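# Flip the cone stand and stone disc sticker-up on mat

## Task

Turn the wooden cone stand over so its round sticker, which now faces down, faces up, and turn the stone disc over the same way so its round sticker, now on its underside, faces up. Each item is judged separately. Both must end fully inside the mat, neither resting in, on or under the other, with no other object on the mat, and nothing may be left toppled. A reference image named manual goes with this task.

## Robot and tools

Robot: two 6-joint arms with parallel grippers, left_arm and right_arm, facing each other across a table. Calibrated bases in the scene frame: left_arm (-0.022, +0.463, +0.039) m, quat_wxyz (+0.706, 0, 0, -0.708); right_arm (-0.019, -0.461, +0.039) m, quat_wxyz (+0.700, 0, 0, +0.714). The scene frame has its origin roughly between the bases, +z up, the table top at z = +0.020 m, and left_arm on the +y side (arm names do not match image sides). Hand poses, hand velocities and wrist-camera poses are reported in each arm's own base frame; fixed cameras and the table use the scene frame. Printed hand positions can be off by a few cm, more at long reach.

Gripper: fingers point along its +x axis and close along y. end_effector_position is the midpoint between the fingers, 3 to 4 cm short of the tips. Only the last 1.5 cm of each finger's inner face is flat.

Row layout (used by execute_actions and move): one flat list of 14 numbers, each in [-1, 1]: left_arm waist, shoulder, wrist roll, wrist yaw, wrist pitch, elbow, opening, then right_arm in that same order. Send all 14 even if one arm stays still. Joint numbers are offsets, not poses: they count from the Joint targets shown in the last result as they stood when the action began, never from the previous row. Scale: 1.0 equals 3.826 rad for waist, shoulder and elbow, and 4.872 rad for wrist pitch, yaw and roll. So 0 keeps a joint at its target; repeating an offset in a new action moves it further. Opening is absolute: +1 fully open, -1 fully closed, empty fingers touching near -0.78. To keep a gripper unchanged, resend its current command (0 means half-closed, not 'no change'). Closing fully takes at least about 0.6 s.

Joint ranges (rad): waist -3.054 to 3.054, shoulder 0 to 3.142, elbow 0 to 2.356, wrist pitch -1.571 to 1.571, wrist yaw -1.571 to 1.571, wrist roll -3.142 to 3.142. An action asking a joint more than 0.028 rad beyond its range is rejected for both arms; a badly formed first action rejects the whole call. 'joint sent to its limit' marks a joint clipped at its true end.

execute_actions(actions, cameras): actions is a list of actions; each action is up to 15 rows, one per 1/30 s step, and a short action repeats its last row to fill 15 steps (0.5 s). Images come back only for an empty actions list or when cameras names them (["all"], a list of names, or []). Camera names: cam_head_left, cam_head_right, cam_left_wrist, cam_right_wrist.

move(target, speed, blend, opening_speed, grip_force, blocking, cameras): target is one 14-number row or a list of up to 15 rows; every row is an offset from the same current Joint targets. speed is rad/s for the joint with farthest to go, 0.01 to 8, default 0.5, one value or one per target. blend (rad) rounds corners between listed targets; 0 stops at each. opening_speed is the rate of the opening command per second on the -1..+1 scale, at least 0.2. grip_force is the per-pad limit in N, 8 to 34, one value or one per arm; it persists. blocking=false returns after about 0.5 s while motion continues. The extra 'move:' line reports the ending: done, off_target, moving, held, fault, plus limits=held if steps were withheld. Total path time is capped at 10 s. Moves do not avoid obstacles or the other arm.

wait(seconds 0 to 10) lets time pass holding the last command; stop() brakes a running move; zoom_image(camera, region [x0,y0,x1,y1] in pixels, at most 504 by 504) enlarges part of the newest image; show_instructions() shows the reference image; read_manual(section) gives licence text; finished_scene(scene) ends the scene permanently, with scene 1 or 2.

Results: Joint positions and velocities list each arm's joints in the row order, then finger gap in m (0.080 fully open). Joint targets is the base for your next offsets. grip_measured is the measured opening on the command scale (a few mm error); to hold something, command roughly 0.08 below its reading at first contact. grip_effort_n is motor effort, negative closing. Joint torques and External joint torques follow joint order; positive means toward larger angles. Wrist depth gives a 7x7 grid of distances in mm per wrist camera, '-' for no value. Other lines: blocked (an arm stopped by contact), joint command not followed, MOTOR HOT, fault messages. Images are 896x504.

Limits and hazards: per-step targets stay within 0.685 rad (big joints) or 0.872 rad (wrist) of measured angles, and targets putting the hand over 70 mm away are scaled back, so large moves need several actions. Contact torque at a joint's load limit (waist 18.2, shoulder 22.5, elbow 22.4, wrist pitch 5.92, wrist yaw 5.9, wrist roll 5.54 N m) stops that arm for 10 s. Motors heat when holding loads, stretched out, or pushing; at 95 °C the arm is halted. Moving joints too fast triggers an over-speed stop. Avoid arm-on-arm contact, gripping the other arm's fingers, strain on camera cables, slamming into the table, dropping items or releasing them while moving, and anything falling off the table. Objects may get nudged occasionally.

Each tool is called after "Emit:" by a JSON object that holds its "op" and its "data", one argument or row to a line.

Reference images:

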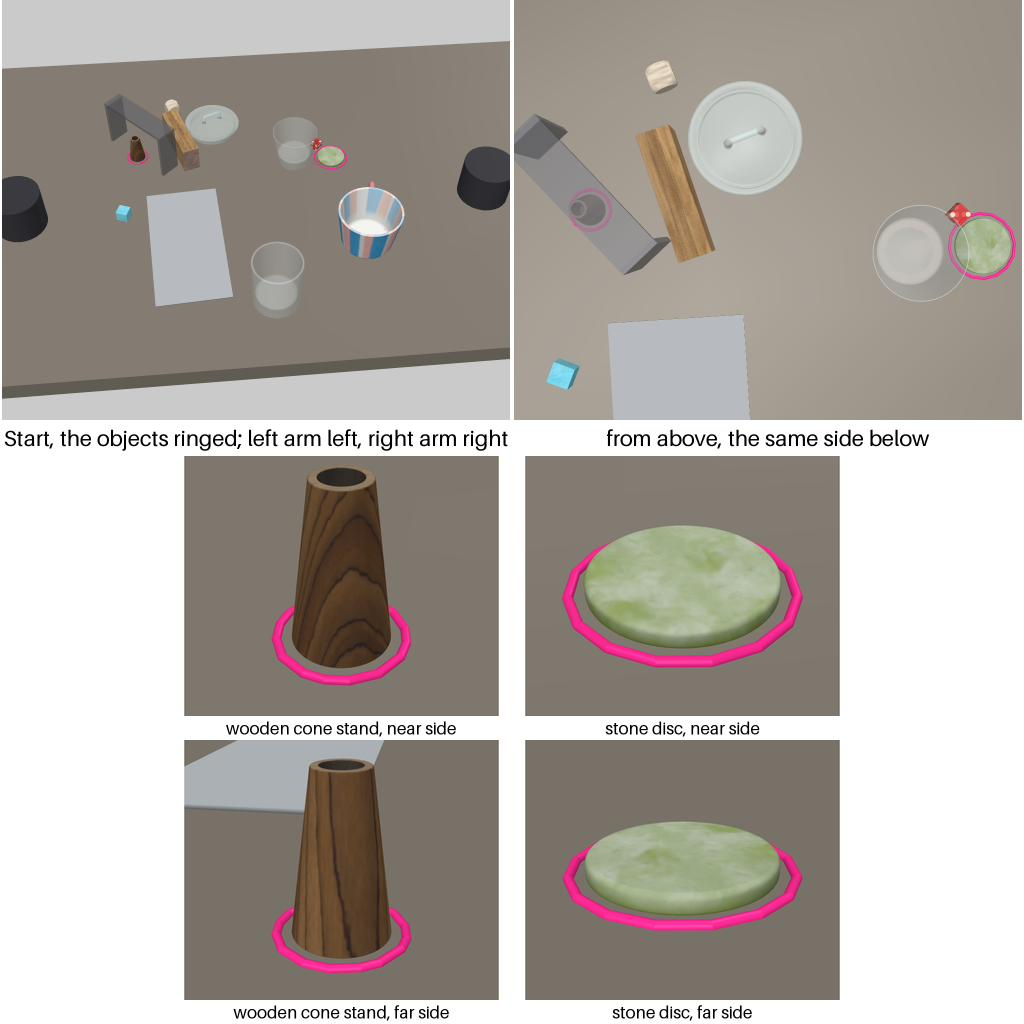

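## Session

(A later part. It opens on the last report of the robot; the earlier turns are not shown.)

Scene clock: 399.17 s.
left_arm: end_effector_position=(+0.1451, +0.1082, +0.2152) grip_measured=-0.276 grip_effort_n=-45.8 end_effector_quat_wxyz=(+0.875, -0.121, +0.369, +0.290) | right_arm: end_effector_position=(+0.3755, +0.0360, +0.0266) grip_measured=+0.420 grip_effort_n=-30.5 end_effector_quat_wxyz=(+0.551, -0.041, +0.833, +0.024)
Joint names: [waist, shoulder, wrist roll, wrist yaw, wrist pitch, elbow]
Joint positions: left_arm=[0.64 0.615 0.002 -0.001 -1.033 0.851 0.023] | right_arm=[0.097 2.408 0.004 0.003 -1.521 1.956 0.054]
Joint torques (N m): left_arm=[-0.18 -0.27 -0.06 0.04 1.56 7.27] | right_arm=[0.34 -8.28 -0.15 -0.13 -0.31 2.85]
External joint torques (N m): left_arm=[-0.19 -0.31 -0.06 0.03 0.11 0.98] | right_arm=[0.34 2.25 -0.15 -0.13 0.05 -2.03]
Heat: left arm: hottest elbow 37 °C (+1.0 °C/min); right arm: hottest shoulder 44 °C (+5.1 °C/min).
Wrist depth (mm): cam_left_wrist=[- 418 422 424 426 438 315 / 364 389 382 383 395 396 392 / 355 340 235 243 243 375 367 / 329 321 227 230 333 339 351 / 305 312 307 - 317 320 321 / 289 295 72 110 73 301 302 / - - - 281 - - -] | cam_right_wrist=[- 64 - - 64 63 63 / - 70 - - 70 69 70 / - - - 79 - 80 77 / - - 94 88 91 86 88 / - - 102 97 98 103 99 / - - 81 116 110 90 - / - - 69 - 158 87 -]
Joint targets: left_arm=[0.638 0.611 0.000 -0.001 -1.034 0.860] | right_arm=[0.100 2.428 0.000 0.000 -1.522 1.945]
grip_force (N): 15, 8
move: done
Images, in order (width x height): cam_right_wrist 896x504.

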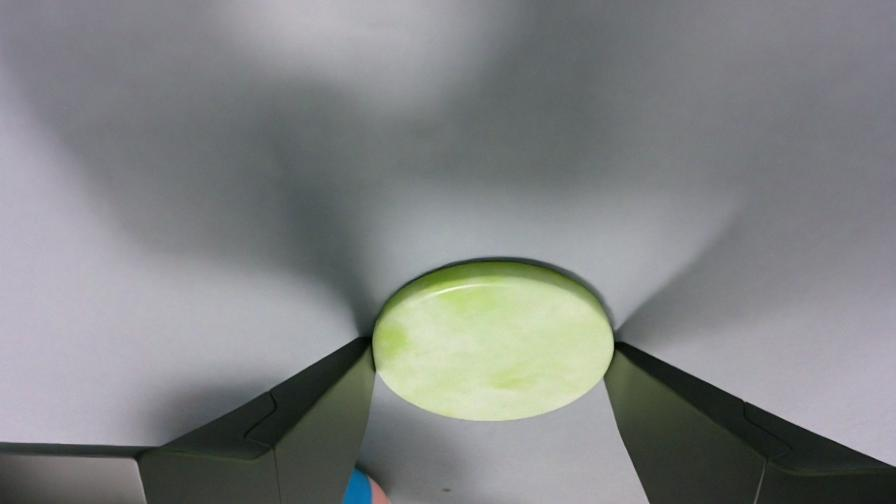

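Emit:
{"op": "move", "data": {
  "target": [
    [0,0,0,0,0,0,-0.8,0,-0.1218,0,0,0.0677,-0.104,0.3],
    [0,0,0,0,0,0,-0.8,-0.0052,-0.0899,0,0,0.4388,-0.1929,0.3],
    [0,0,0,0,0,0,-0.8,-0.0052,0.0206,0,0,0.4949,-0.1357,0.3]
  ],
  "speed": [0.6,1.2,0.4],
  "blend": [0.2,0.05,0],
  "cameras": []
}}

Emit:
{"op": "move", "data": {
  "target": [
    [0,0,0,0,0,0,-0.8,0,-0.0062,0,0,0.0065,-0.0146,0.36],
    [0,0,0,0,0,0,-0.8,0,-0.019,0,0,-0.0126,-0.0214,0.36],
    [0,0,0,0,0,0,-0.8,0,-0.0347,0,0,-0.0518,-0.019,0.36]
  ],
  "speed": 0.1,
  "blend": [0.02,0.02,0],
  "cameras": ["cam_right_wrist","cam_left_wrist"]
}}

Scene clock: 415.50 s.
left_arm: end_effector_position=(+0.1451, +0.1082, +0.2152) grip_measured=-0.276 grip_effort_n=-46.3 end_effector_quat_wxyz=(+0.875, -0.121, +0.369, +0.290) | right_arm: end_effector_position=(+0.6122, +0.0508, +0.0388) grip_measured=+0.420 grip_effort_n=-30.0 end_effector_quat_wxyz=(+0.995, -0.002, +0.091, +0.040)
Joint names: [waist, shoulder, wrist roll, wrist yaw, wrist pitch, elbow]
Joint positions: left_arm=[0.64 0.615 0.002 -0.001 -1.033 0.851 0.023] | right_arm=[0.084 2.486 0.004 0.003 0.887 1.417 0.054]
Joint torques (N m): left_arm=[-0.19 -0.29 -0.05 0.04 1.55 7.26] | right_arm=[-0.27 -9.12 -0.11 -0.18 1.61 5.31]
External joint torques (N m): left_arm=[-0.19 -0.37 -0.06 0.04 0.09 0.99] | right_arm=[-0.17 2.49 -0.12 -0.2 -0.15 -0.17]
Heat: left arm: hottest elbow 38 °C (+1.0 °C/min); right arm: hottest shoulder 43 °C (+0.0 °C/min).
Wrist depth (mm): cam_left_wrist=[- 402 423 392 427 430 - / 363 - 379 318 394 402 405 / 350 353 358 238 244 371 368 / 330 330 227 230 327 317 268 / 300 314 311 - 307 319 313 / 290 - 72 - 73 299 278 / - - - 278 - - -] | cam_right_wrist=[- - - 1979 295 1805 1341 / - 1583 - - 319 - - / - - - - 328 - - / - - - - 172 - - / - 152 158 97 96 - - / 130 135 81 117 111 133 134 / - - 75 109 112 87 -]
Joint targets: left_arm=[0.638 0.611 0.000 -0.001 -1.034 0.860] | right_arm=[0.080 2.507 0.000 0.000 0.889 1.425]
grip_force (N): 15, 8
move: done; blend cut to 0 rad at target 1
No camera images: "cameras" was empty.

Scene clock: 419.57 s.
left_arm: end_effector_position=(+0.1451, +0.1082, +0.2152) grip_measured=-0.276 grip_effort_n=-45.8 end_effector_quat_wxyz=(+0.875, -0.121, +0.369, +0.290) | right_arm: end_effector_position=(+0.5938, +0.0492, +0.0388) grip_measured=+0.420 grip_effort_n=-30.5 end_effector_quat_wxyz=(+0.984, -0.006, +0.174, +0.039)
Joint names: [waist, shoulder, wrist roll, wrist yaw, wrist pitch, elbow]
Joint positions: left_arm=[0.64 0.615 0.002 -0.001 -1.033 0.851 0.023] | right_arm=[0.084 2.367 0.004 0.003 0.653 1.364 0.054]
Joint torques (N m): left_arm=[-0.18 -0.28 -0.05 0.04 1.56 7.27] | right_arm=[-0.41 -10.2 -0.11 -0.18 0.49 3.55]
External joint torques (N m): left_arm=[-0.18 -0.33 -0.05 0.03 0.09 0.96] | right_arm=[-0.43 0.85 -0.12 -0.18 -1.2 -2.07]
Heat: left arm: hottest elbow 38 °C (+1.0 °C/min); right arm: hottest shoulder 44 °C (+1.0 °C/min).
Wrist depth (mm): cam_left_wrist=[- - 417 420 426 434 440 / - 380 377 389 394 399 405 / 352 - 237 239 250 364 368 / 326 328 226 229 336 335 267 / 307 310 311 - 320 319 314 / 289 295 72 109 73 299 277 / - - - 277 - - -] | cam_right_wrist=[1018 - 495 - 305 - - / - - - - 315 - - / - - - - - - - / - - - - 182 - - / 150 150 151 95 98 152 151 / 128 132 82 119 112 134 130 / - - 75 111 114 87 -]
Joint targets: left_arm=[0.638 0.611 0.000 -0.001 -1.034 0.860] | right_arm=[0.080 2.374 0.000 0.000 0.636 1.353]
grip_force (N): 15, 8
move: done; blend cut to 0 rad at target 1
Images, in order (width x height): cam_left_wrist 896x504, cam_right_wrist 896x504.

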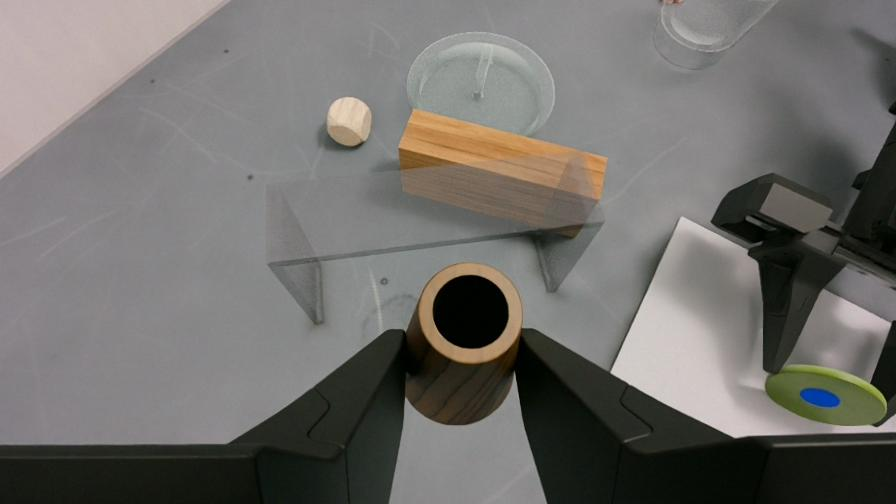

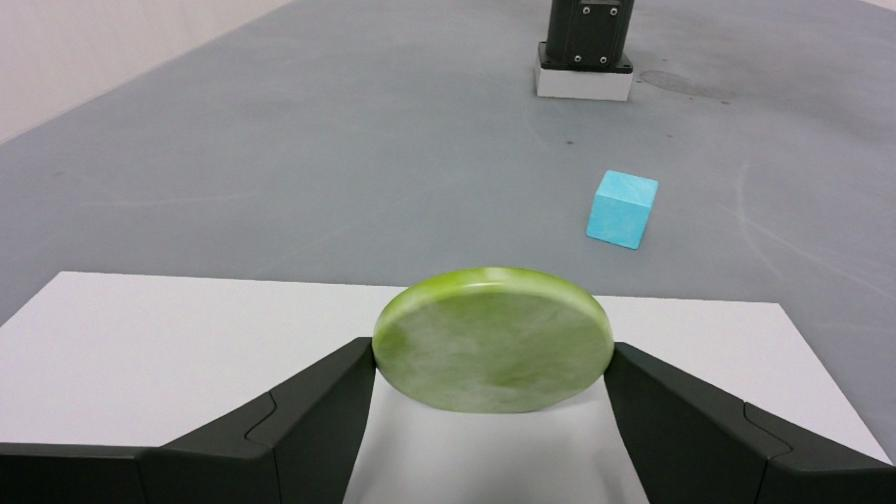

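Emit:
{"op": "move", "data": {
  "target": [
    [0,0,0,0,0,0,-0.8,0,-0.0055,0,0,-0.0027,-0.011,0.36],
    [0,0,0,0,0,0,-0.8,0,-0.0152,0,0,-0.0517,0.0055,0.36],
    [0,0,0,0,0,0,-0.8,0,-0.0146,0,0,-0.1047,0.0369,0.36]
  ],
  "speed": 0.12,
  "cameras": ["cam_right_wrist","cam_left_wrist"]
}}

Scene clock: 433.67 s.
left_arm: end_effector_position=(+0.1451, +0.1082, +0.2152) grip_measured=-0.276 grip_effort_n=-45.8 end_effector_quat_wxyz=(+0.875, -0.121, +0.369, +0.290) | right_arm: end_effector_position=(+0.5861, +0.0484, +0.0431) grip_measured=+0.420 grip_effort_n=-30.5 end_effector_quat_wxyz=(+0.950, -0.012, +0.309, +0.037)
Joint names: [waist, shoulder, wrist roll, wrist yaw, wrist pitch, elbow]
Joint positions: left_arm=[0.64 0.615 0.002 -0.001 -1.033 0.851 0.023] | right_arm=[0.083 2.296 0.004 0.003 0.15 1.517 0.054]
Joint torques (N m): left_arm=[-0.18 -0.29 -0.05 0.04 1.55 7.26] | right_arm=[-0.36 -8.73 -0.13 -0.15 -0.08 3.12]
External joint torques (N m): left_arm=[-0.19 -0.37 -0.05 0.04 0.1 0.99] | right_arm=[-0.22 2.55 -0.14 -0.16 -1.65 -3.11]
Heat: left arm: hottest elbow 38 °C (+1.0 °C/min); right arm: hottest shoulder 43 °C (+0.0 °C/min).
Wrist depth (mm): cam_left_wrist=[- 412 423 424 430 433 441 / - 392 368 382 392 399 - / 353 354 354 243 246 370 248 / - 328 227 229 339 340 259 / 306 310 311 - 318 320 314 / 289 296 72 109 73 297 293 / - - - 278 - - -] | cam_right_wrist=[- - - - 247 247 - / - - - - - - - / - 186 - 191 - - 182 / 158 158 158 158 158 154 - / 141 141 141 96 99 141 141 / 128 131 82 117 111 91 129 / - - 75 117 118 87 -]
Joint targets: left_arm=[0.638 0.611 0.000 -0.001 -1.034 0.860] | right_arm=[0.080 2.318 0.000 0.000 0.126 1.494]
grip_force (N): 15, 8
move: done
Images, in order (width x height): cam_left_wrist 896x504, cam_right_wrist 896x504.

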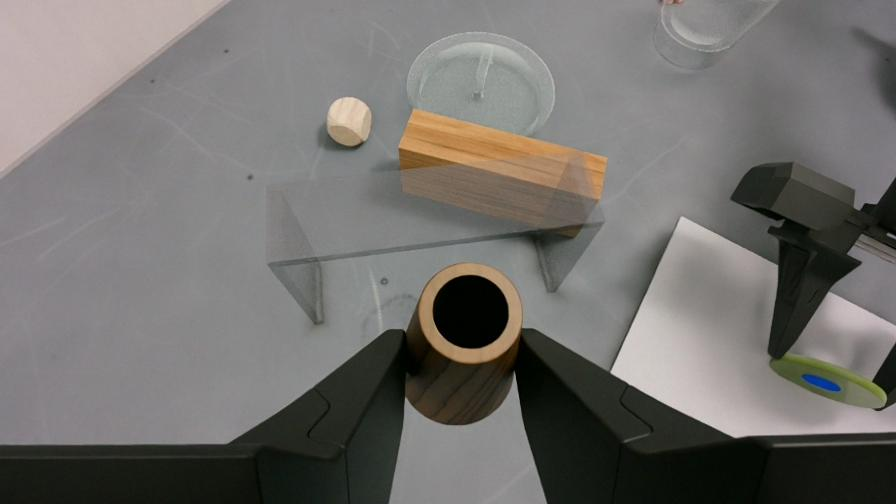

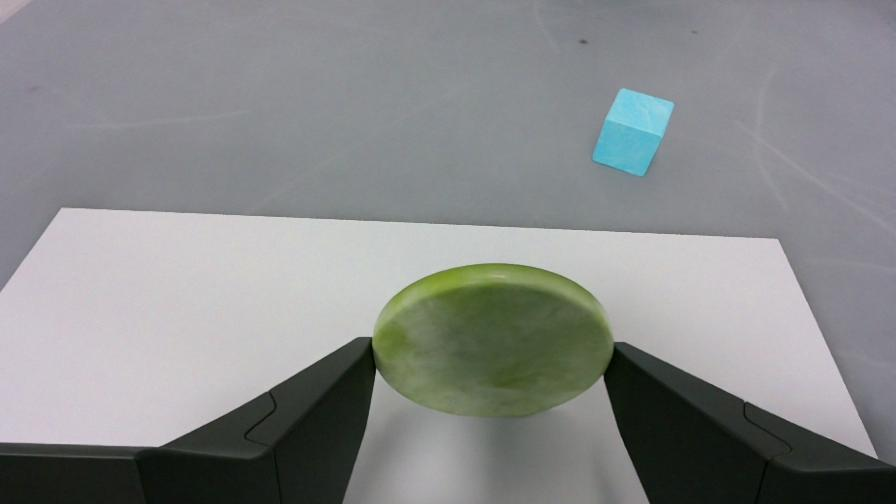

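Emit:
{"op": "move", "data": {
  "target": [
    [0,0,0,0,0,0,-0.8,0,0.0369,0,0,0.1659,-0.0374,0.38],
    [0,0,0,0,0,0,-0.8,0,0.047,0,0,0.1778,-0.0423,0.38],
    [0,0,0,0,0,0,-0.8,0,0.0405,0,0,0.1936,-0.069,0.38]
  ],
  "speed": [0.4,0.15,0.1],
  "cameras": ["cam_right_wrist","cam_left_wrist"]
}}

Scene clock: 452.53 s.
left_arm: end_effector_position=(+0.1451, +0.1082, +0.2152) grip_measured=-0.276 grip_effort_n=-45.8 end_effector_quat_wxyz=(+0.875, -0.121, +0.369, +0.290) | right_arm: end_effector_position=(+0.5818, +0.0480, +0.0293) grip_measured=+0.420 grip_effort_n=-30.5 end_effector_quat_wxyz=(+0.997, -0.001, +0.069, +0.040)
Joint names: [waist, shoulder, wrist roll, wrist yaw, wrist pitch, elbow]
Joint positions: left_arm=[0.64 0.615 0.002 -0.001 -1.033 0.851 0.023] | right_arm=[0.083 2.468 0.004 0.003 1.079 1.252 0.054]
Joint torques (N m): left_arm=[-0.21 -0.29 -0.06 0.04 1.56 7.26] | right_arm=[-0.31 -10.09 -0.1 -0.19 0.93 1.87]
External joint torques (N m): left_arm=[-0.21 -0.33 -0.06 0.04 0.1 0.95] | right_arm=[-0.31 0.63 -0.11 -0.2 -0.78 -2.92]
Heat: left arm: hottest elbow 38 °C (+1.0 °C/min); right arm: hottest shoulder 43 °C (-1.0 °C/min).
Wrist depth (mm): cam_left_wrist=[- 410 - 426 438 434 433 / - 385 377 319 392 400 409 / 346 350 238 238 245 362 301 / 329 330 225 230 338 336 297 / 310 310 307 - 316 317 318 / 288 296 72 - 73 302 286 / - - - 276 - - -] | cam_right_wrist=[- - - 1948 325 1917 - / - - 508 1873 344 - - / - - 359 363 348 - 379 / - - - - 201 - - / 158 160 153 95 94 157 181 / 128 134 82 119 112 132 133 / - - 76 106 109 87 -]
Joint targets: left_arm=[0.638 0.611 0.000 -0.001 -1.034 0.860] | right_arm=[0.080 2.473 0.000 0.000 1.069 1.230]
grip_force (N): 15, 8
move: done
Images, in order (width x height): cam_left_wrist 896x504, cam_right_wrist 896x504.

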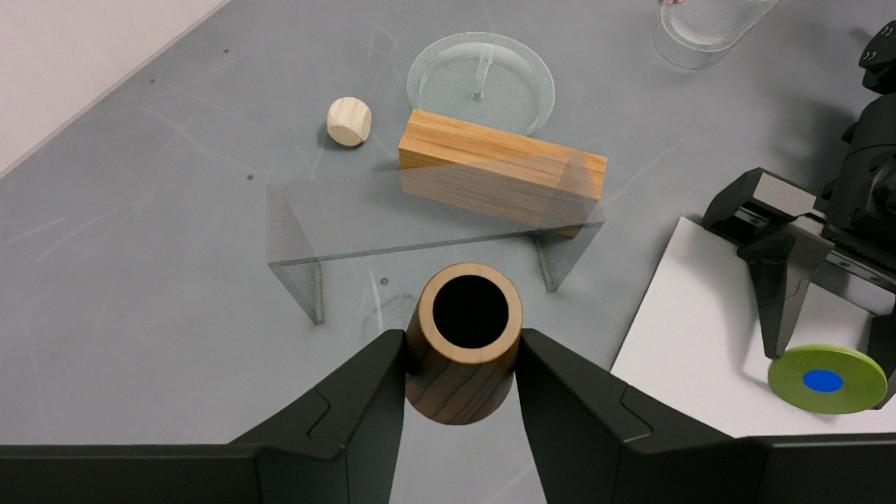

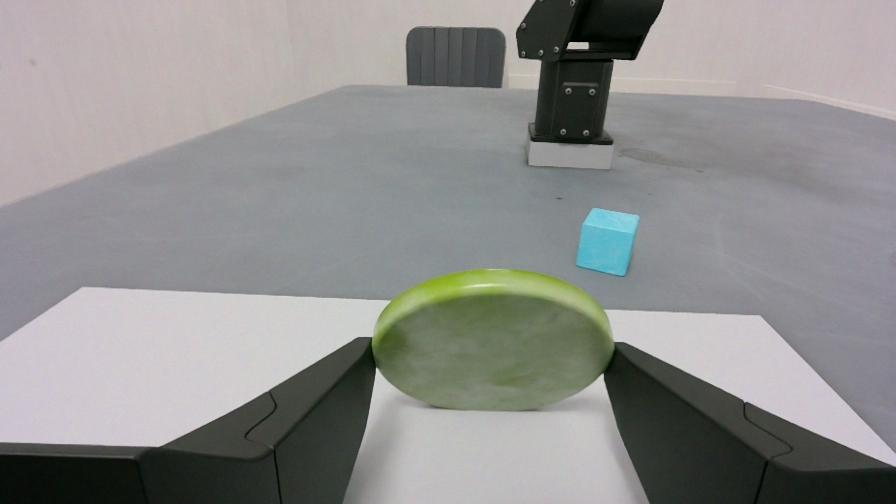

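Emit:
{"op": "move", "data": {
  "target": [0,0,0,0,0,0,-0.8,0,0,0,0,0,0,0.95],
  "opening_speed": 0.4,
  "cameras": ["cam_right_wrist","cam_head_left"]
}}

Scene clock: 471.13 s.
left_arm: end_effector_position=(+0.1451, +0.1082, +0.2152) grip_measured=-0.276 grip_effort_n=-46.3 end_effector_quat_wxyz=(+0.875, -0.121, +0.369, +0.290) | right_arm: end_effector_position=(+0.5798, +0.0463, +0.0256) grip_measured=+0.946 grip_effort_n=17.4 end_effector_quat_wxyz=(+0.996, -0.001, +0.075, +0.038)
Joint names: [waist, shoulder, wrist roll, wrist yaw, wrist pitch, elbow]
Joint positions: left_arm=[0.64 0.615 0.002 -0.001 -1.033 0.851 0.023] | right_arm=[0.081 2.468 0.004 0.003 1.075 1.243 0.078]
Joint torques (N m): left_arm=[-0.19 -0.27 -0.05 0.05 1.55 7.24] | right_arm=[-0.07 -9.92 -0.13 -0.17 1.2 2.65]
External joint torques (N m): left_arm=[-0.21 -0.29 -0.05 0.05 0.07 0.88] | right_arm=[0.11 0.69 -0.14 -0.19 -0.5 -2.05]
Heat: left arm: hottest elbow 38 °C (+0.0 °C/min); right arm: hottest shoulder 43 °C (-1.0 °C/min).
Wrist depth (mm): cam_left_wrist=[- 404 - 426 436 422 - / - 382 382 376 401 - 405 / 354 - 235 239 249 369 297 / 325 332 227 228 332 338 302 / 307 309 - - 320 315 320 / 293 295 72 - 73 301 297 / - - - 278 - - -] | cam_right_wrist=[- - - 1818 325 - - / - - - - 347 - 1496 / - - - - - - - / - - 189 - - - - / 148 149 150 150 151 152 - / - 81 102 114 119 93 118 / - 68 102 96 99 93 -]
Joint targets: left_arm=[0.638 0.611 0.000 -0.001 -1.034 0.860] | right_arm=[0.080 2.473 0.000 0.000 1.069 1.230]
grip_force (N): 15, 8
move: done
Images, in order (width x height): cam_head_left 896x504, cam_right_wrist 896x504.

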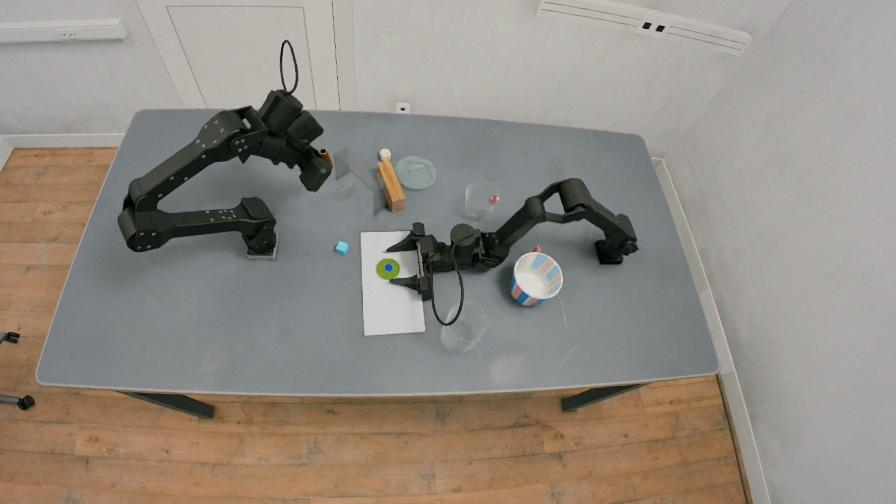

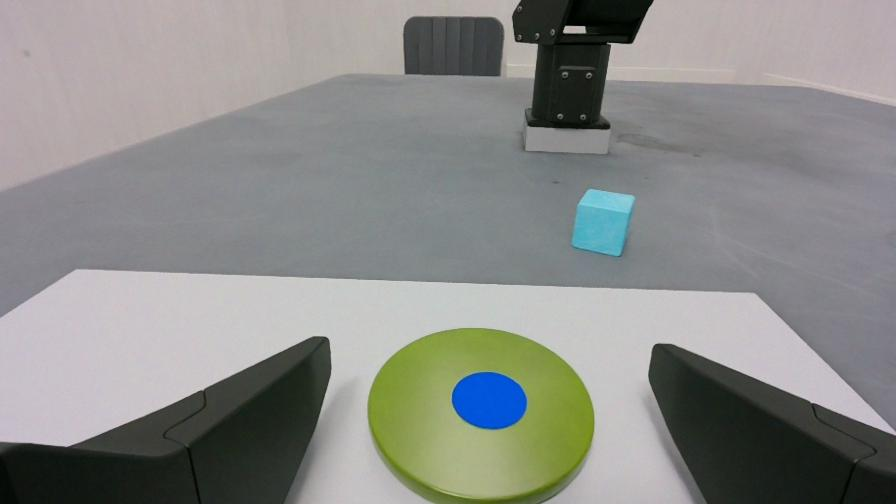

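Emit:
{"op": "move", "data": {
  "target": [
    [0,0,0,0,0,0,-0.8,0,-0.1017,0,0,-0.0930,-0.0060,0.95],
    [-0.1668,0,0,0,0,0,-0.8,-0.0470,-0.2575,0,0,-0.5037,0.0188,0.95],
    [-0.1668,0.3113,0,0,0.1954,0.0536,-0.8,-0.0470,-0.2575,0,0,-0.5037,0.0188,0.95]
  ],
  "speed": [0.6,1.2,0.8],
  "blend": [0.05,0.1,0],
  "cameras": ["all"]
}}

Scene clock: 497.17 s.
left_arm: end_effector_position=(+0.4488, +0.0009, +0.0808) grip_measured=-0.276 grip_effort_n=-45.8 end_effector_quat_wxyz=(+0.917, +0.001, +0.400, +0.001) | right_arm: end_effector_position=(+0.2479, -0.0244, +0.1575) grip_measured=+0.947 grip_effort_n=17.0 end_effector_quat_wxyz=(+0.700, +0.034, +0.712, -0.036)
Joint names: [waist, shoulder, wrist roll, wrist yaw, wrist pitch, elbow]
Joint positions: left_arm=[0.002 1.794 0.002 -0.001 -0.085 1.057 0.023] | right_arm=[-0.096 1.497 0.004 0.003 -1.382 1.292 0.078]
Joint torques (N m): left_arm=[-0.18 -6.86 -0.05 0.03 1.75 6.89] | right_arm=[-0.42 -6.49 -0.13 -0.14 0.21 5.82]
External joint torques (N m): left_arm=[-0.2 1.18 -0.05 0.03 0.32 0.58] | right_arm=[-0.39 -1.3 -0.13 -0.15 -0.1 0.09]
Heat: left arm: hottest elbow 39 °C (+1.0 °C/min); right arm: hottest shoulder 43 °C (+0.0 °C/min).
Wrist depth (mm): cam_left_wrist=[211 210 214 215 217 218 223 / 196 197 199 200 203 205 208 / 184 185 187 189 188 192 194 / 173 175 176 179 178 181 182 / 163 165 166 - 168 169 171 / - 157 72 - 73 161 163 / - - - 149 - - -] | cam_right_wrist=[- - 212 - 210 - - / 159 156 - - - - - / 189 224 171 - - 227 - / 204 237 177 - - - - / 192 218 168 262 - 251 - / 180 75 91 - - 88 73 / - 68 86 297 - 83 -]
Joint targets: left_arm=[-0.001 1.803 0.000 -0.001 -0.082 1.065] | right_arm=[-0.100 1.488 0.000 0.000 -1.385 1.302]
grip_force (N): 15, 8
move: done; blend cut to 0 rad at target 1

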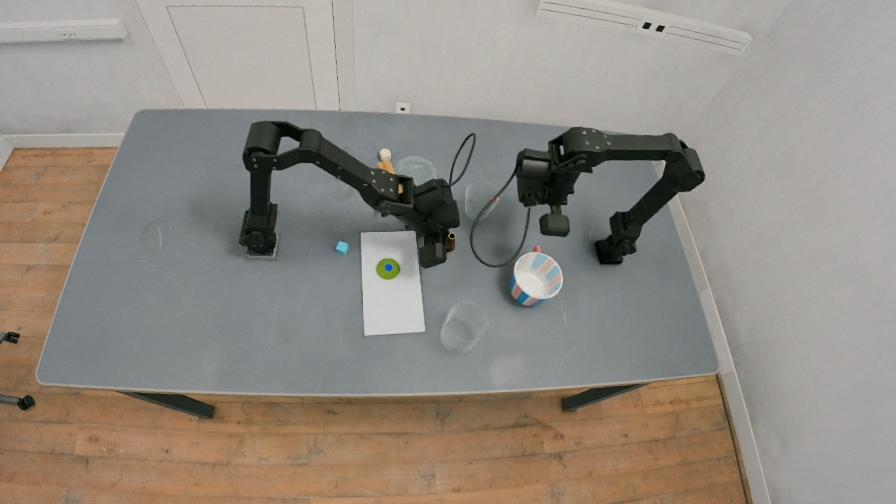

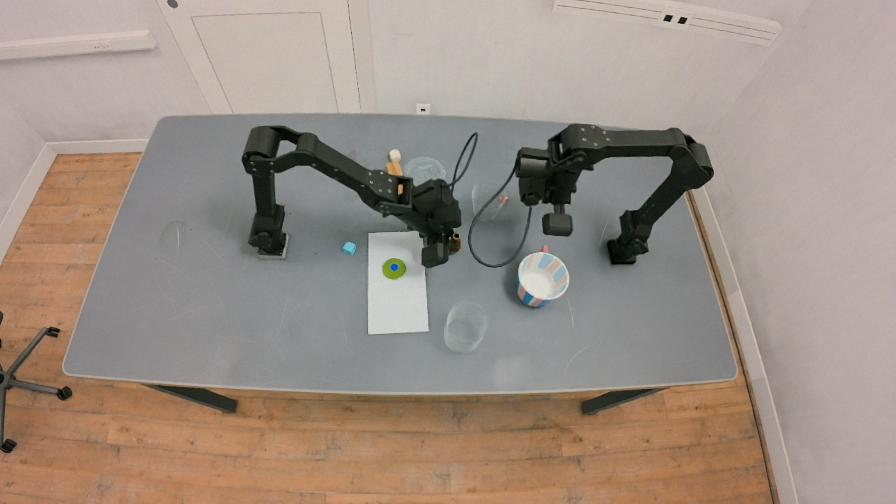

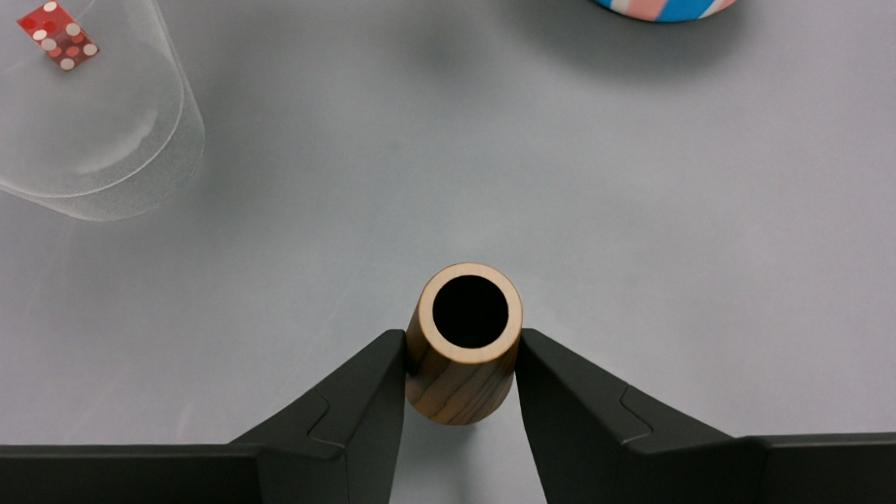

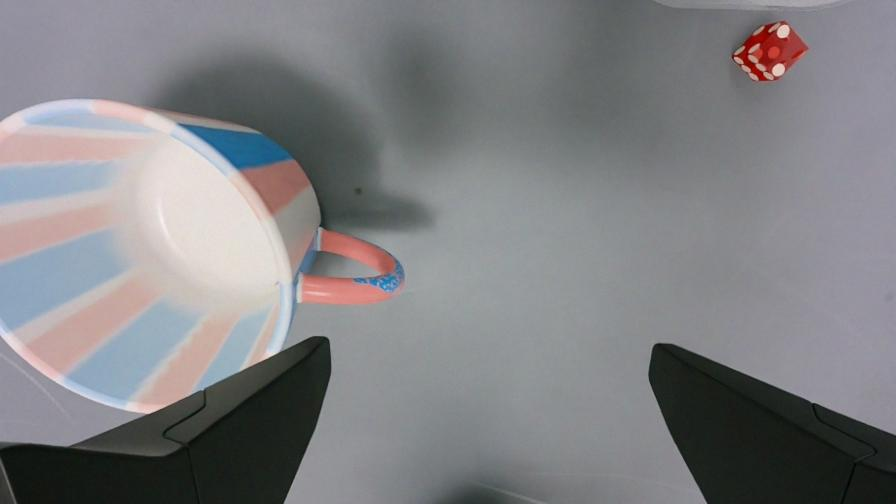

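Emit:
{"op": "move", "data": {
  "target": [0,0.01116,0,0,0.01642,-0.0099,-0.8,0,0,0,0,0,0,0.95],
  "speed": 0.15,
  "cameras": ["cam_left_wrist","cam_right_wrist"]
}}

Emit:
{"op": "zoom_image", "data": {
  "camera": "cam_left_wrist",
  "region": [350, 220, 600, 500]
}}

Scene clock: 505.27 s.
left_arm: end_effector_position=(+0.4538, +0.0009, +0.0667) grip_measured=-0.276 grip_effort_n=-45.8 end_effector_quat_wxyz=(+0.920, +0.001, +0.392, +0.001) | right_arm: end_effector_position=(+0.2479, -0.0244, +0.1575) grip_measured=+0.947 grip_effort_n=17.0 end_effector_quat_wxyz=(+0.700, +0.034, +0.712, -0.036)
Joint names: [waist, shoulder, wrist roll, wrist yaw, wrist pitch, elbow]
Joint positions: left_arm=[0.002 1.836 0.002 -0.001 -0.005 1.035 0.023] | right_arm=[-0.096 1.497 0.004 0.003 -1.382 1.292 0.078]
Joint torques (N m): left_arm=[-0.19 -6.89 -0.05 0.04 1.78 5.17] | right_arm=[-0.32 -6.49 -0.14 -0.2 0.17 5.68]
External joint torques (N m): left_arm=[-0.19 1.25 -0.05 0.04 0.35 -0.92] | right_arm=[-0.34 -1.31 -0.14 -0.2 -0.15 -0.07]
Heat: left arm: hottest elbow 40 °C (+2.0 °C/min); right arm: hottest shoulder 42 °C (-1.0 °C/min).
Wrist depth (mm): cam_left_wrist=[195 194 199 200 203 204 208 / 182 182 184 186 189 190 193 / 170 171 173 174 176 179 179 / 159 159 163 164 164 165 167 / 150 151 153 - 153 156 157 / 141 144 72 117 73 147 148 / - - - 137 - - -] | cam_right_wrist=[- - - 211 - - - / 159 152 - 218 - - - / 189 224 179 - 228 230 - / 204 238 176 - - - - / 192 217 166 - - 258 247 / 180 75 88 - - 91 262 / - 68 287 294 - 83 -]
Joint targets: left_arm=[-0.001 1.845 0.000 -0.001 -0.002 1.027] | right_arm=[-0.100 1.488 0.000 0.000 -1.385 1.302]
grip_force (N): 15, 8
move: done
Images, in order (width x height): cam_left_wrist 896x504, cam_right_wrist 896x504.

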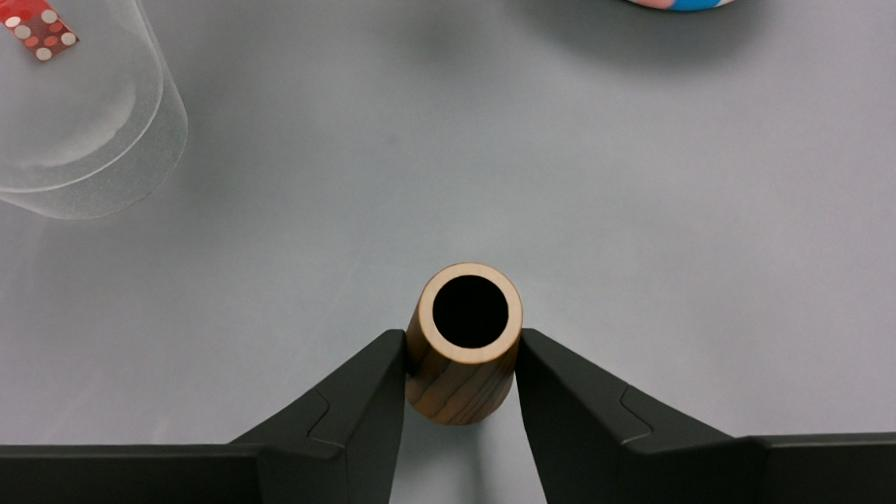

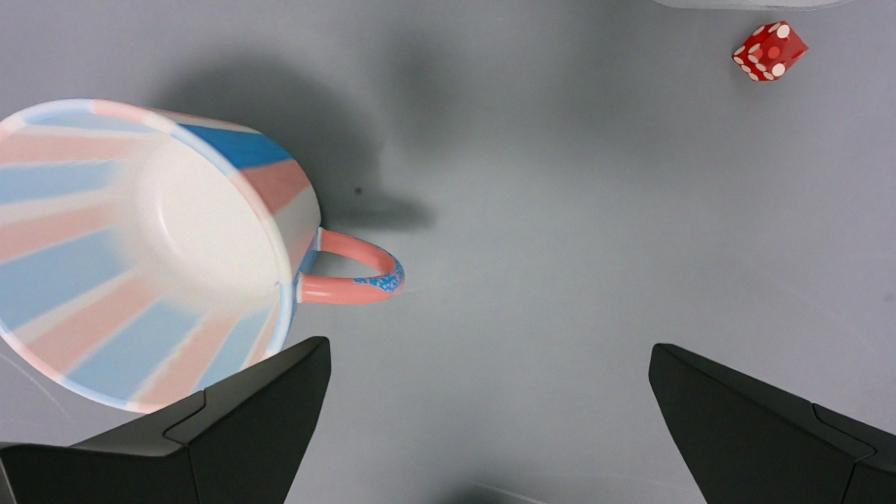

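Scaled by 1.800 from the camera's 896x504 image, which has a finer 1280x720 frame.

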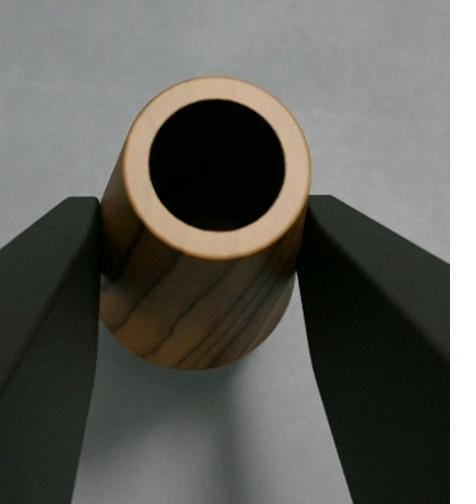

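Emit:
{"op": "move", "data": {
  "target": [0,0.0067,0,0,0.0099,-0.0059,-0.8,0,0,0,0,0,0,0.95],
  "speed": 0.1,
  "cameras": ["cam_left_wrist"]
}}

Emit:
{"op": "zoom_image", "data": {
  "camera": "cam_left_wrist",
  "region": [350, 220, 600, 500]
}}

Scene clock: 509.00 s.
left_arm: end_effector_position=(+0.4537, +0.0009, +0.0551) grip_measured=-0.276 grip_effort_n=-45.8 end_effector_quat_wxyz=(+0.920, +0.001, +0.392, +0.001) | right_arm: end_effector_position=(+0.2479, -0.0244, +0.1575) grip_measured=+0.947 grip_effort_n=17.0 end_effector_quat_wxyz=(+0.700, +0.034, +0.712, -0.036)
Joint names: [waist, shoulder, wrist roll, wrist yaw, wrist pitch, elbow]
Joint positions: left_arm=[0.002 1.861 0.002 -0.001 0.043 1.013 0.023] | right_arm=[-0.096 1.497 0.004 0.003 -1.382 1.292 0.078]
Joint torques (N m): left_arm=[-0.19 -6.88 -0.05 0.04 1.79 5.01] | right_arm=[-0.47 -6.51 -0.09 -0.2 0.18 5.66]
External joint torques (N m): left_arm=[-0.21 1.31 -0.06 0.05 0.35 -0.98] | right_arm=[-0.47 -1.36 -0.09 -0.2 -0.12 -0.02]
Heat: left arm: hottest elbow 39 °C (+1.0 °C/min); right arm: hottest shoulder 41 °C (-2.0 °C/min).
Wrist depth (mm): cam_left_wrist=[181 182 183 186 188 190 193 / 168 169 172 172 174 175 178 / 156 158 160 161 162 164 165 / 147 150 150 152 152 153 155 / 140 140 141 - 143 145 145 / 131 132 73 119 73 136 137 / - - - 127 - - -] | cam_right_wrist=[211 211 209 - - - - / 161 153 - - - 217 212 / 188 225 180 - 225 229 - / 203 237 176 - - - - / 192 217 167 - - 261 - / 180 75 88 - - 88 72 / - 68 296 - - 83 -]
Joint targets: left_arm=[-0.001 1.871 0.000 -0.001 0.046 1.005] | right_arm=[-0.100 1.488 0.000 0.000 -1.385 1.302]
grip_force (N): 15, 8
move: done
Images, in order (width x height): cam_left_wrist 896x504.

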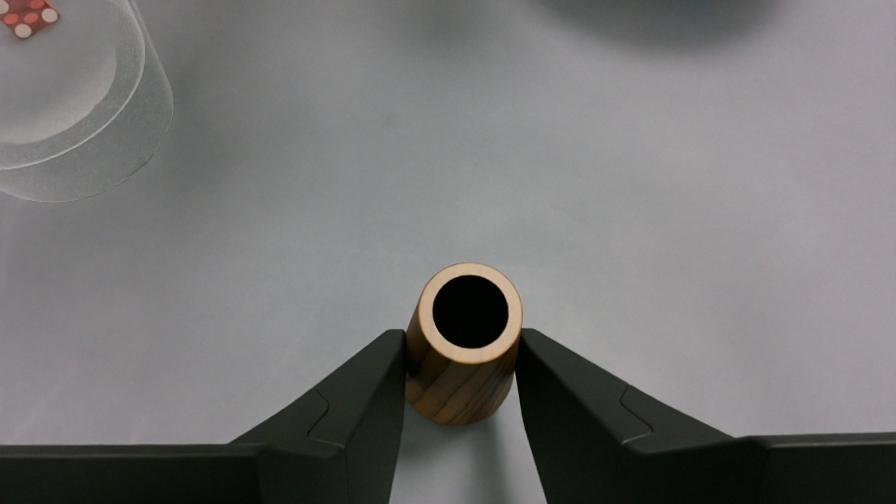

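Scaled by 1.800 from the camera's 896x504 image, which has a finer 1280x720 frame.

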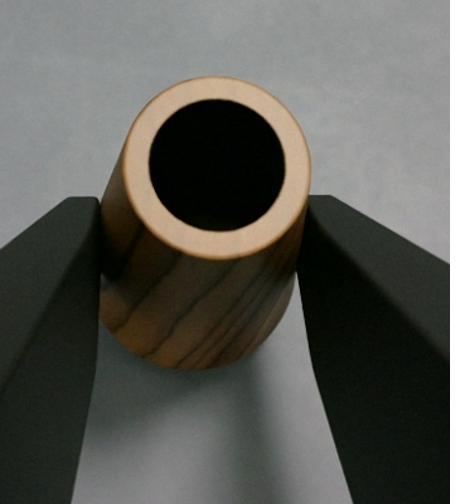

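Emit:
{"op": "move", "data": {
  "target": [0,0.003,0,0,0.0044,-0.0026,-0.8,0,0,0,0,0,0,0.95],
  "speed": 0.06,
  "cameras": ["cam_left_wrist"]
}}

Emit:
{"op": "zoom_image", "data": {
  "camera": "cam_left_wrist",
  "region": [350, 220, 600, 500]
}}

Scene clock: 513.70 s.
left_arm: end_effector_position=(+0.4535, +0.0009, +0.0499) grip_measured=-0.276 grip_effort_n=-45.8 end_effector_quat_wxyz=(+0.920, +0.001, +0.392, +0.001) | right_arm: end_effector_position=(+0.2479, -0.0244, +0.1575) grip_measured=+0.947 grip_effort_n=17.0 end_effector_quat_wxyz=(+0.700, +0.034, +0.712, -0.036)
Joint names: [waist, shoulder, wrist roll, wrist yaw, wrist pitch, elbow]
Joint positions: left_arm=[0.002 1.872 0.002 -0.001 0.064 1.003 0.023] | right_arm=[-0.096 1.497 0.004 0.003 -1.382 1.292 0.078]
Joint torques (N m): left_arm=[-0.19 -6.84 -0.06 0.04 1.79 4.96] | right_arm=[-0.27 -6.58 -0.14 -0.17 0.14 5.82]
External joint torques (N m): left_arm=[-0.19 1.41 -0.06 0.04 0.33 -0.99] | right_arm=[-0.27 -1.42 -0.14 -0.17 -0.17 0.1]
Heat: left arm: hottest elbow 39 °C (+1.0 °C/min); right arm: hottest shoulder 41 °C (-2.0 °C/min).
Wrist depth (mm): cam_left_wrist=[174 176 177 179 179 183 186 / 161 163 164 167 168 169 172 / 152 152 153 155 156 158 160 / 142 143 144 147 148 148 149 / 134 134 136 - 137 139 140 / 126 127 78 116 73 132 134 / - - - 123 - - -] | cam_right_wrist=[- - - - - 206 - / 165 165 - - - - - / 189 224 186 - - - - / 204 237 205 241 - 248 - / 192 217 170 - - 252 - / 180 75 88 - - 88 72 / - 68 297 - - 83 -]
Joint targets: left_arm=[-0.001 1.882 0.000 -0.001 0.067 0.995] | right_arm=[-0.100 1.488 0.000 0.000 -1.385 1.302]
grip_force (N): 15, 8
move: done
Images, in order (width x height): cam_left_wrist 896x504.

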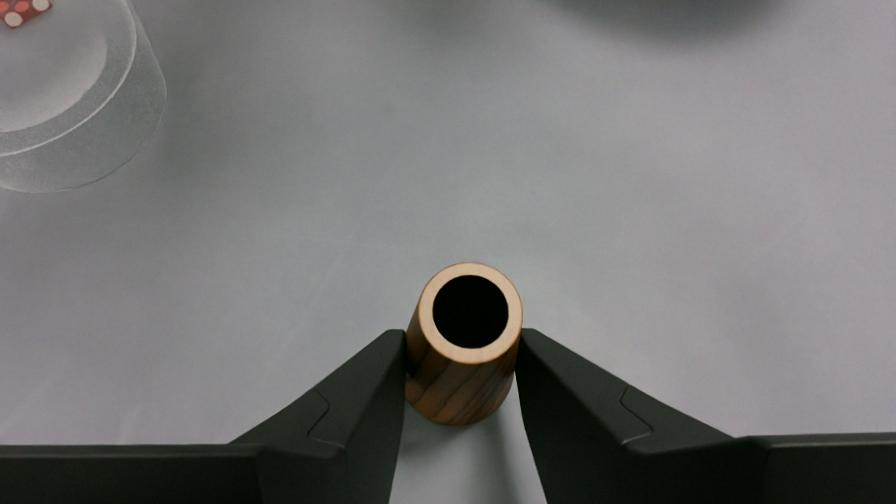

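Scaled by 1.800 from the camera's 896x504 image, which has a finer 1280x720 frame.

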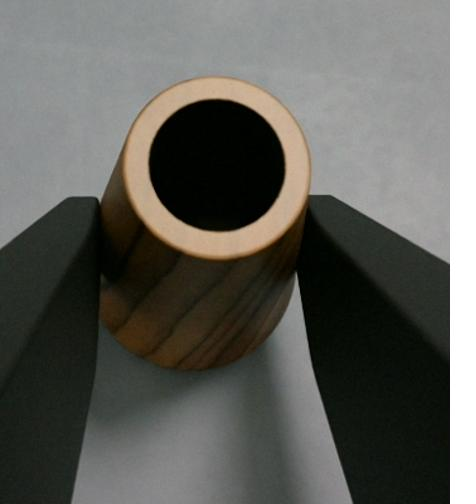

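Emit:
{"op": "move", "data": {
  "target": [0,0.0025,0,0,0.0036,-0.0021,-0.8,0,0,0,0,0,0,0.95],
  "speed": 0.04,
  "cameras": ["cam_left_wrist"]
}}

Emit:
{"op": "zoom_image", "data": {
  "camera": "cam_left_wrist",
  "region": [350, 220, 600, 500]
}}

Scene clock: 518.37 s.
left_arm: end_effector_position=(+0.4543, +0.0009, +0.0482) grip_measured=-0.276 grip_effort_n=-45.8 end_effector_quat_wxyz=(+0.921, +0.001, +0.388, +0.001) | right_arm: end_effector_position=(+0.2479, -0.0244, +0.1575) grip_measured=+0.947 grip_effort_n=17.0 end_effector_quat_wxyz=(+0.700, +0.034, +0.712, -0.036)
Joint names: [waist, shoulder, wrist roll, wrist yaw, wrist pitch, elbow]
Joint positions: left_arm=[0.002 1.878 0.002 -0.001 0.083 0.997 0.023] | right_arm=[-0.096 1.497 0.004 0.003 -1.382 1.292 0.078]
Joint torques (N m): left_arm=[-0.2 -6.49 -0.05 0.04 1.71 4.74] | right_arm=[-0.39 -6.55 -0.1 -0.14 0.2 5.69]
External joint torques (N m): left_arm=[-0.18 1.81 -0.05 0.04 0.24 -1.22] | right_arm=[-0.39 -1.32 -0.1 -0.14 -0.09 -0.03]
Heat: left arm: hottest elbow 39 °C (+1.0 °C/min); right arm: hottest shoulder 40 °C (-3.0 °C/min).
Wrist depth (mm): cam_left_wrist=[174 176 177 178 180 183 185 / 162 163 164 165 168 167 172 / 151 151 153 154 156 157 159 / 141 142 143 146 147 147 149 / 133 133 136 - 137 138 139 / 125 126 72 123 73 131 132 / - - - 121 - - -] | cam_right_wrist=[- - 207 - - - - / 159 154 - - - 212 - / 189 225 182 - - - - / 204 235 176 - 242 - - / 192 212 190 - - - - / 180 75 92 - 275 88 72 / - 68 87 - - 83 -]
Joint targets: left_arm=[-0.001 1.892 0.000 -0.001 0.085 0.987] | right_arm=[-0.100 1.488 0.000 0.000 -1.385 1.302]
grip_force (N): 15, 8
move: done
Images, in order (width x height): cam_left_wrist 896x504.

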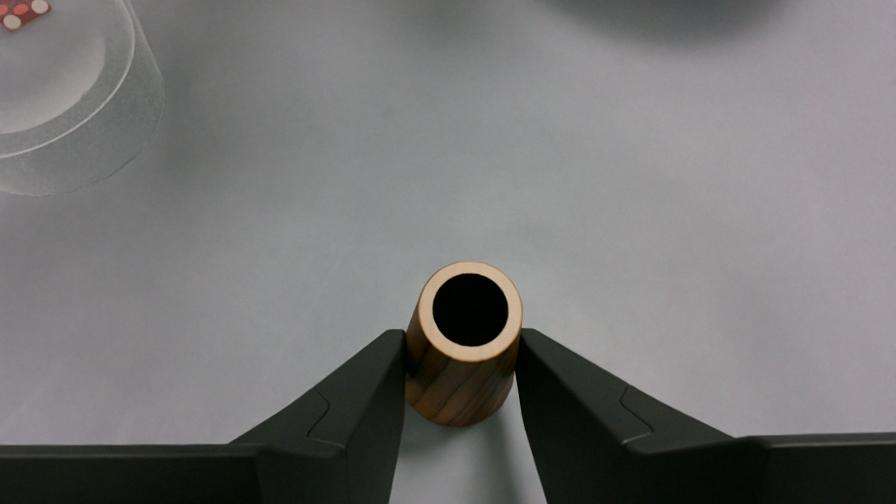

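Scaled by 1.800 from the camera's 896x504 image, which has a finer 1280x720 frame.

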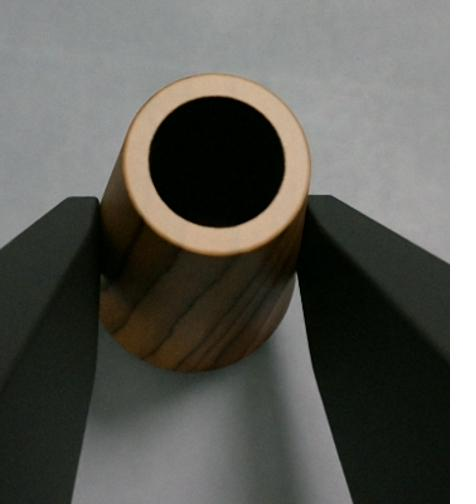

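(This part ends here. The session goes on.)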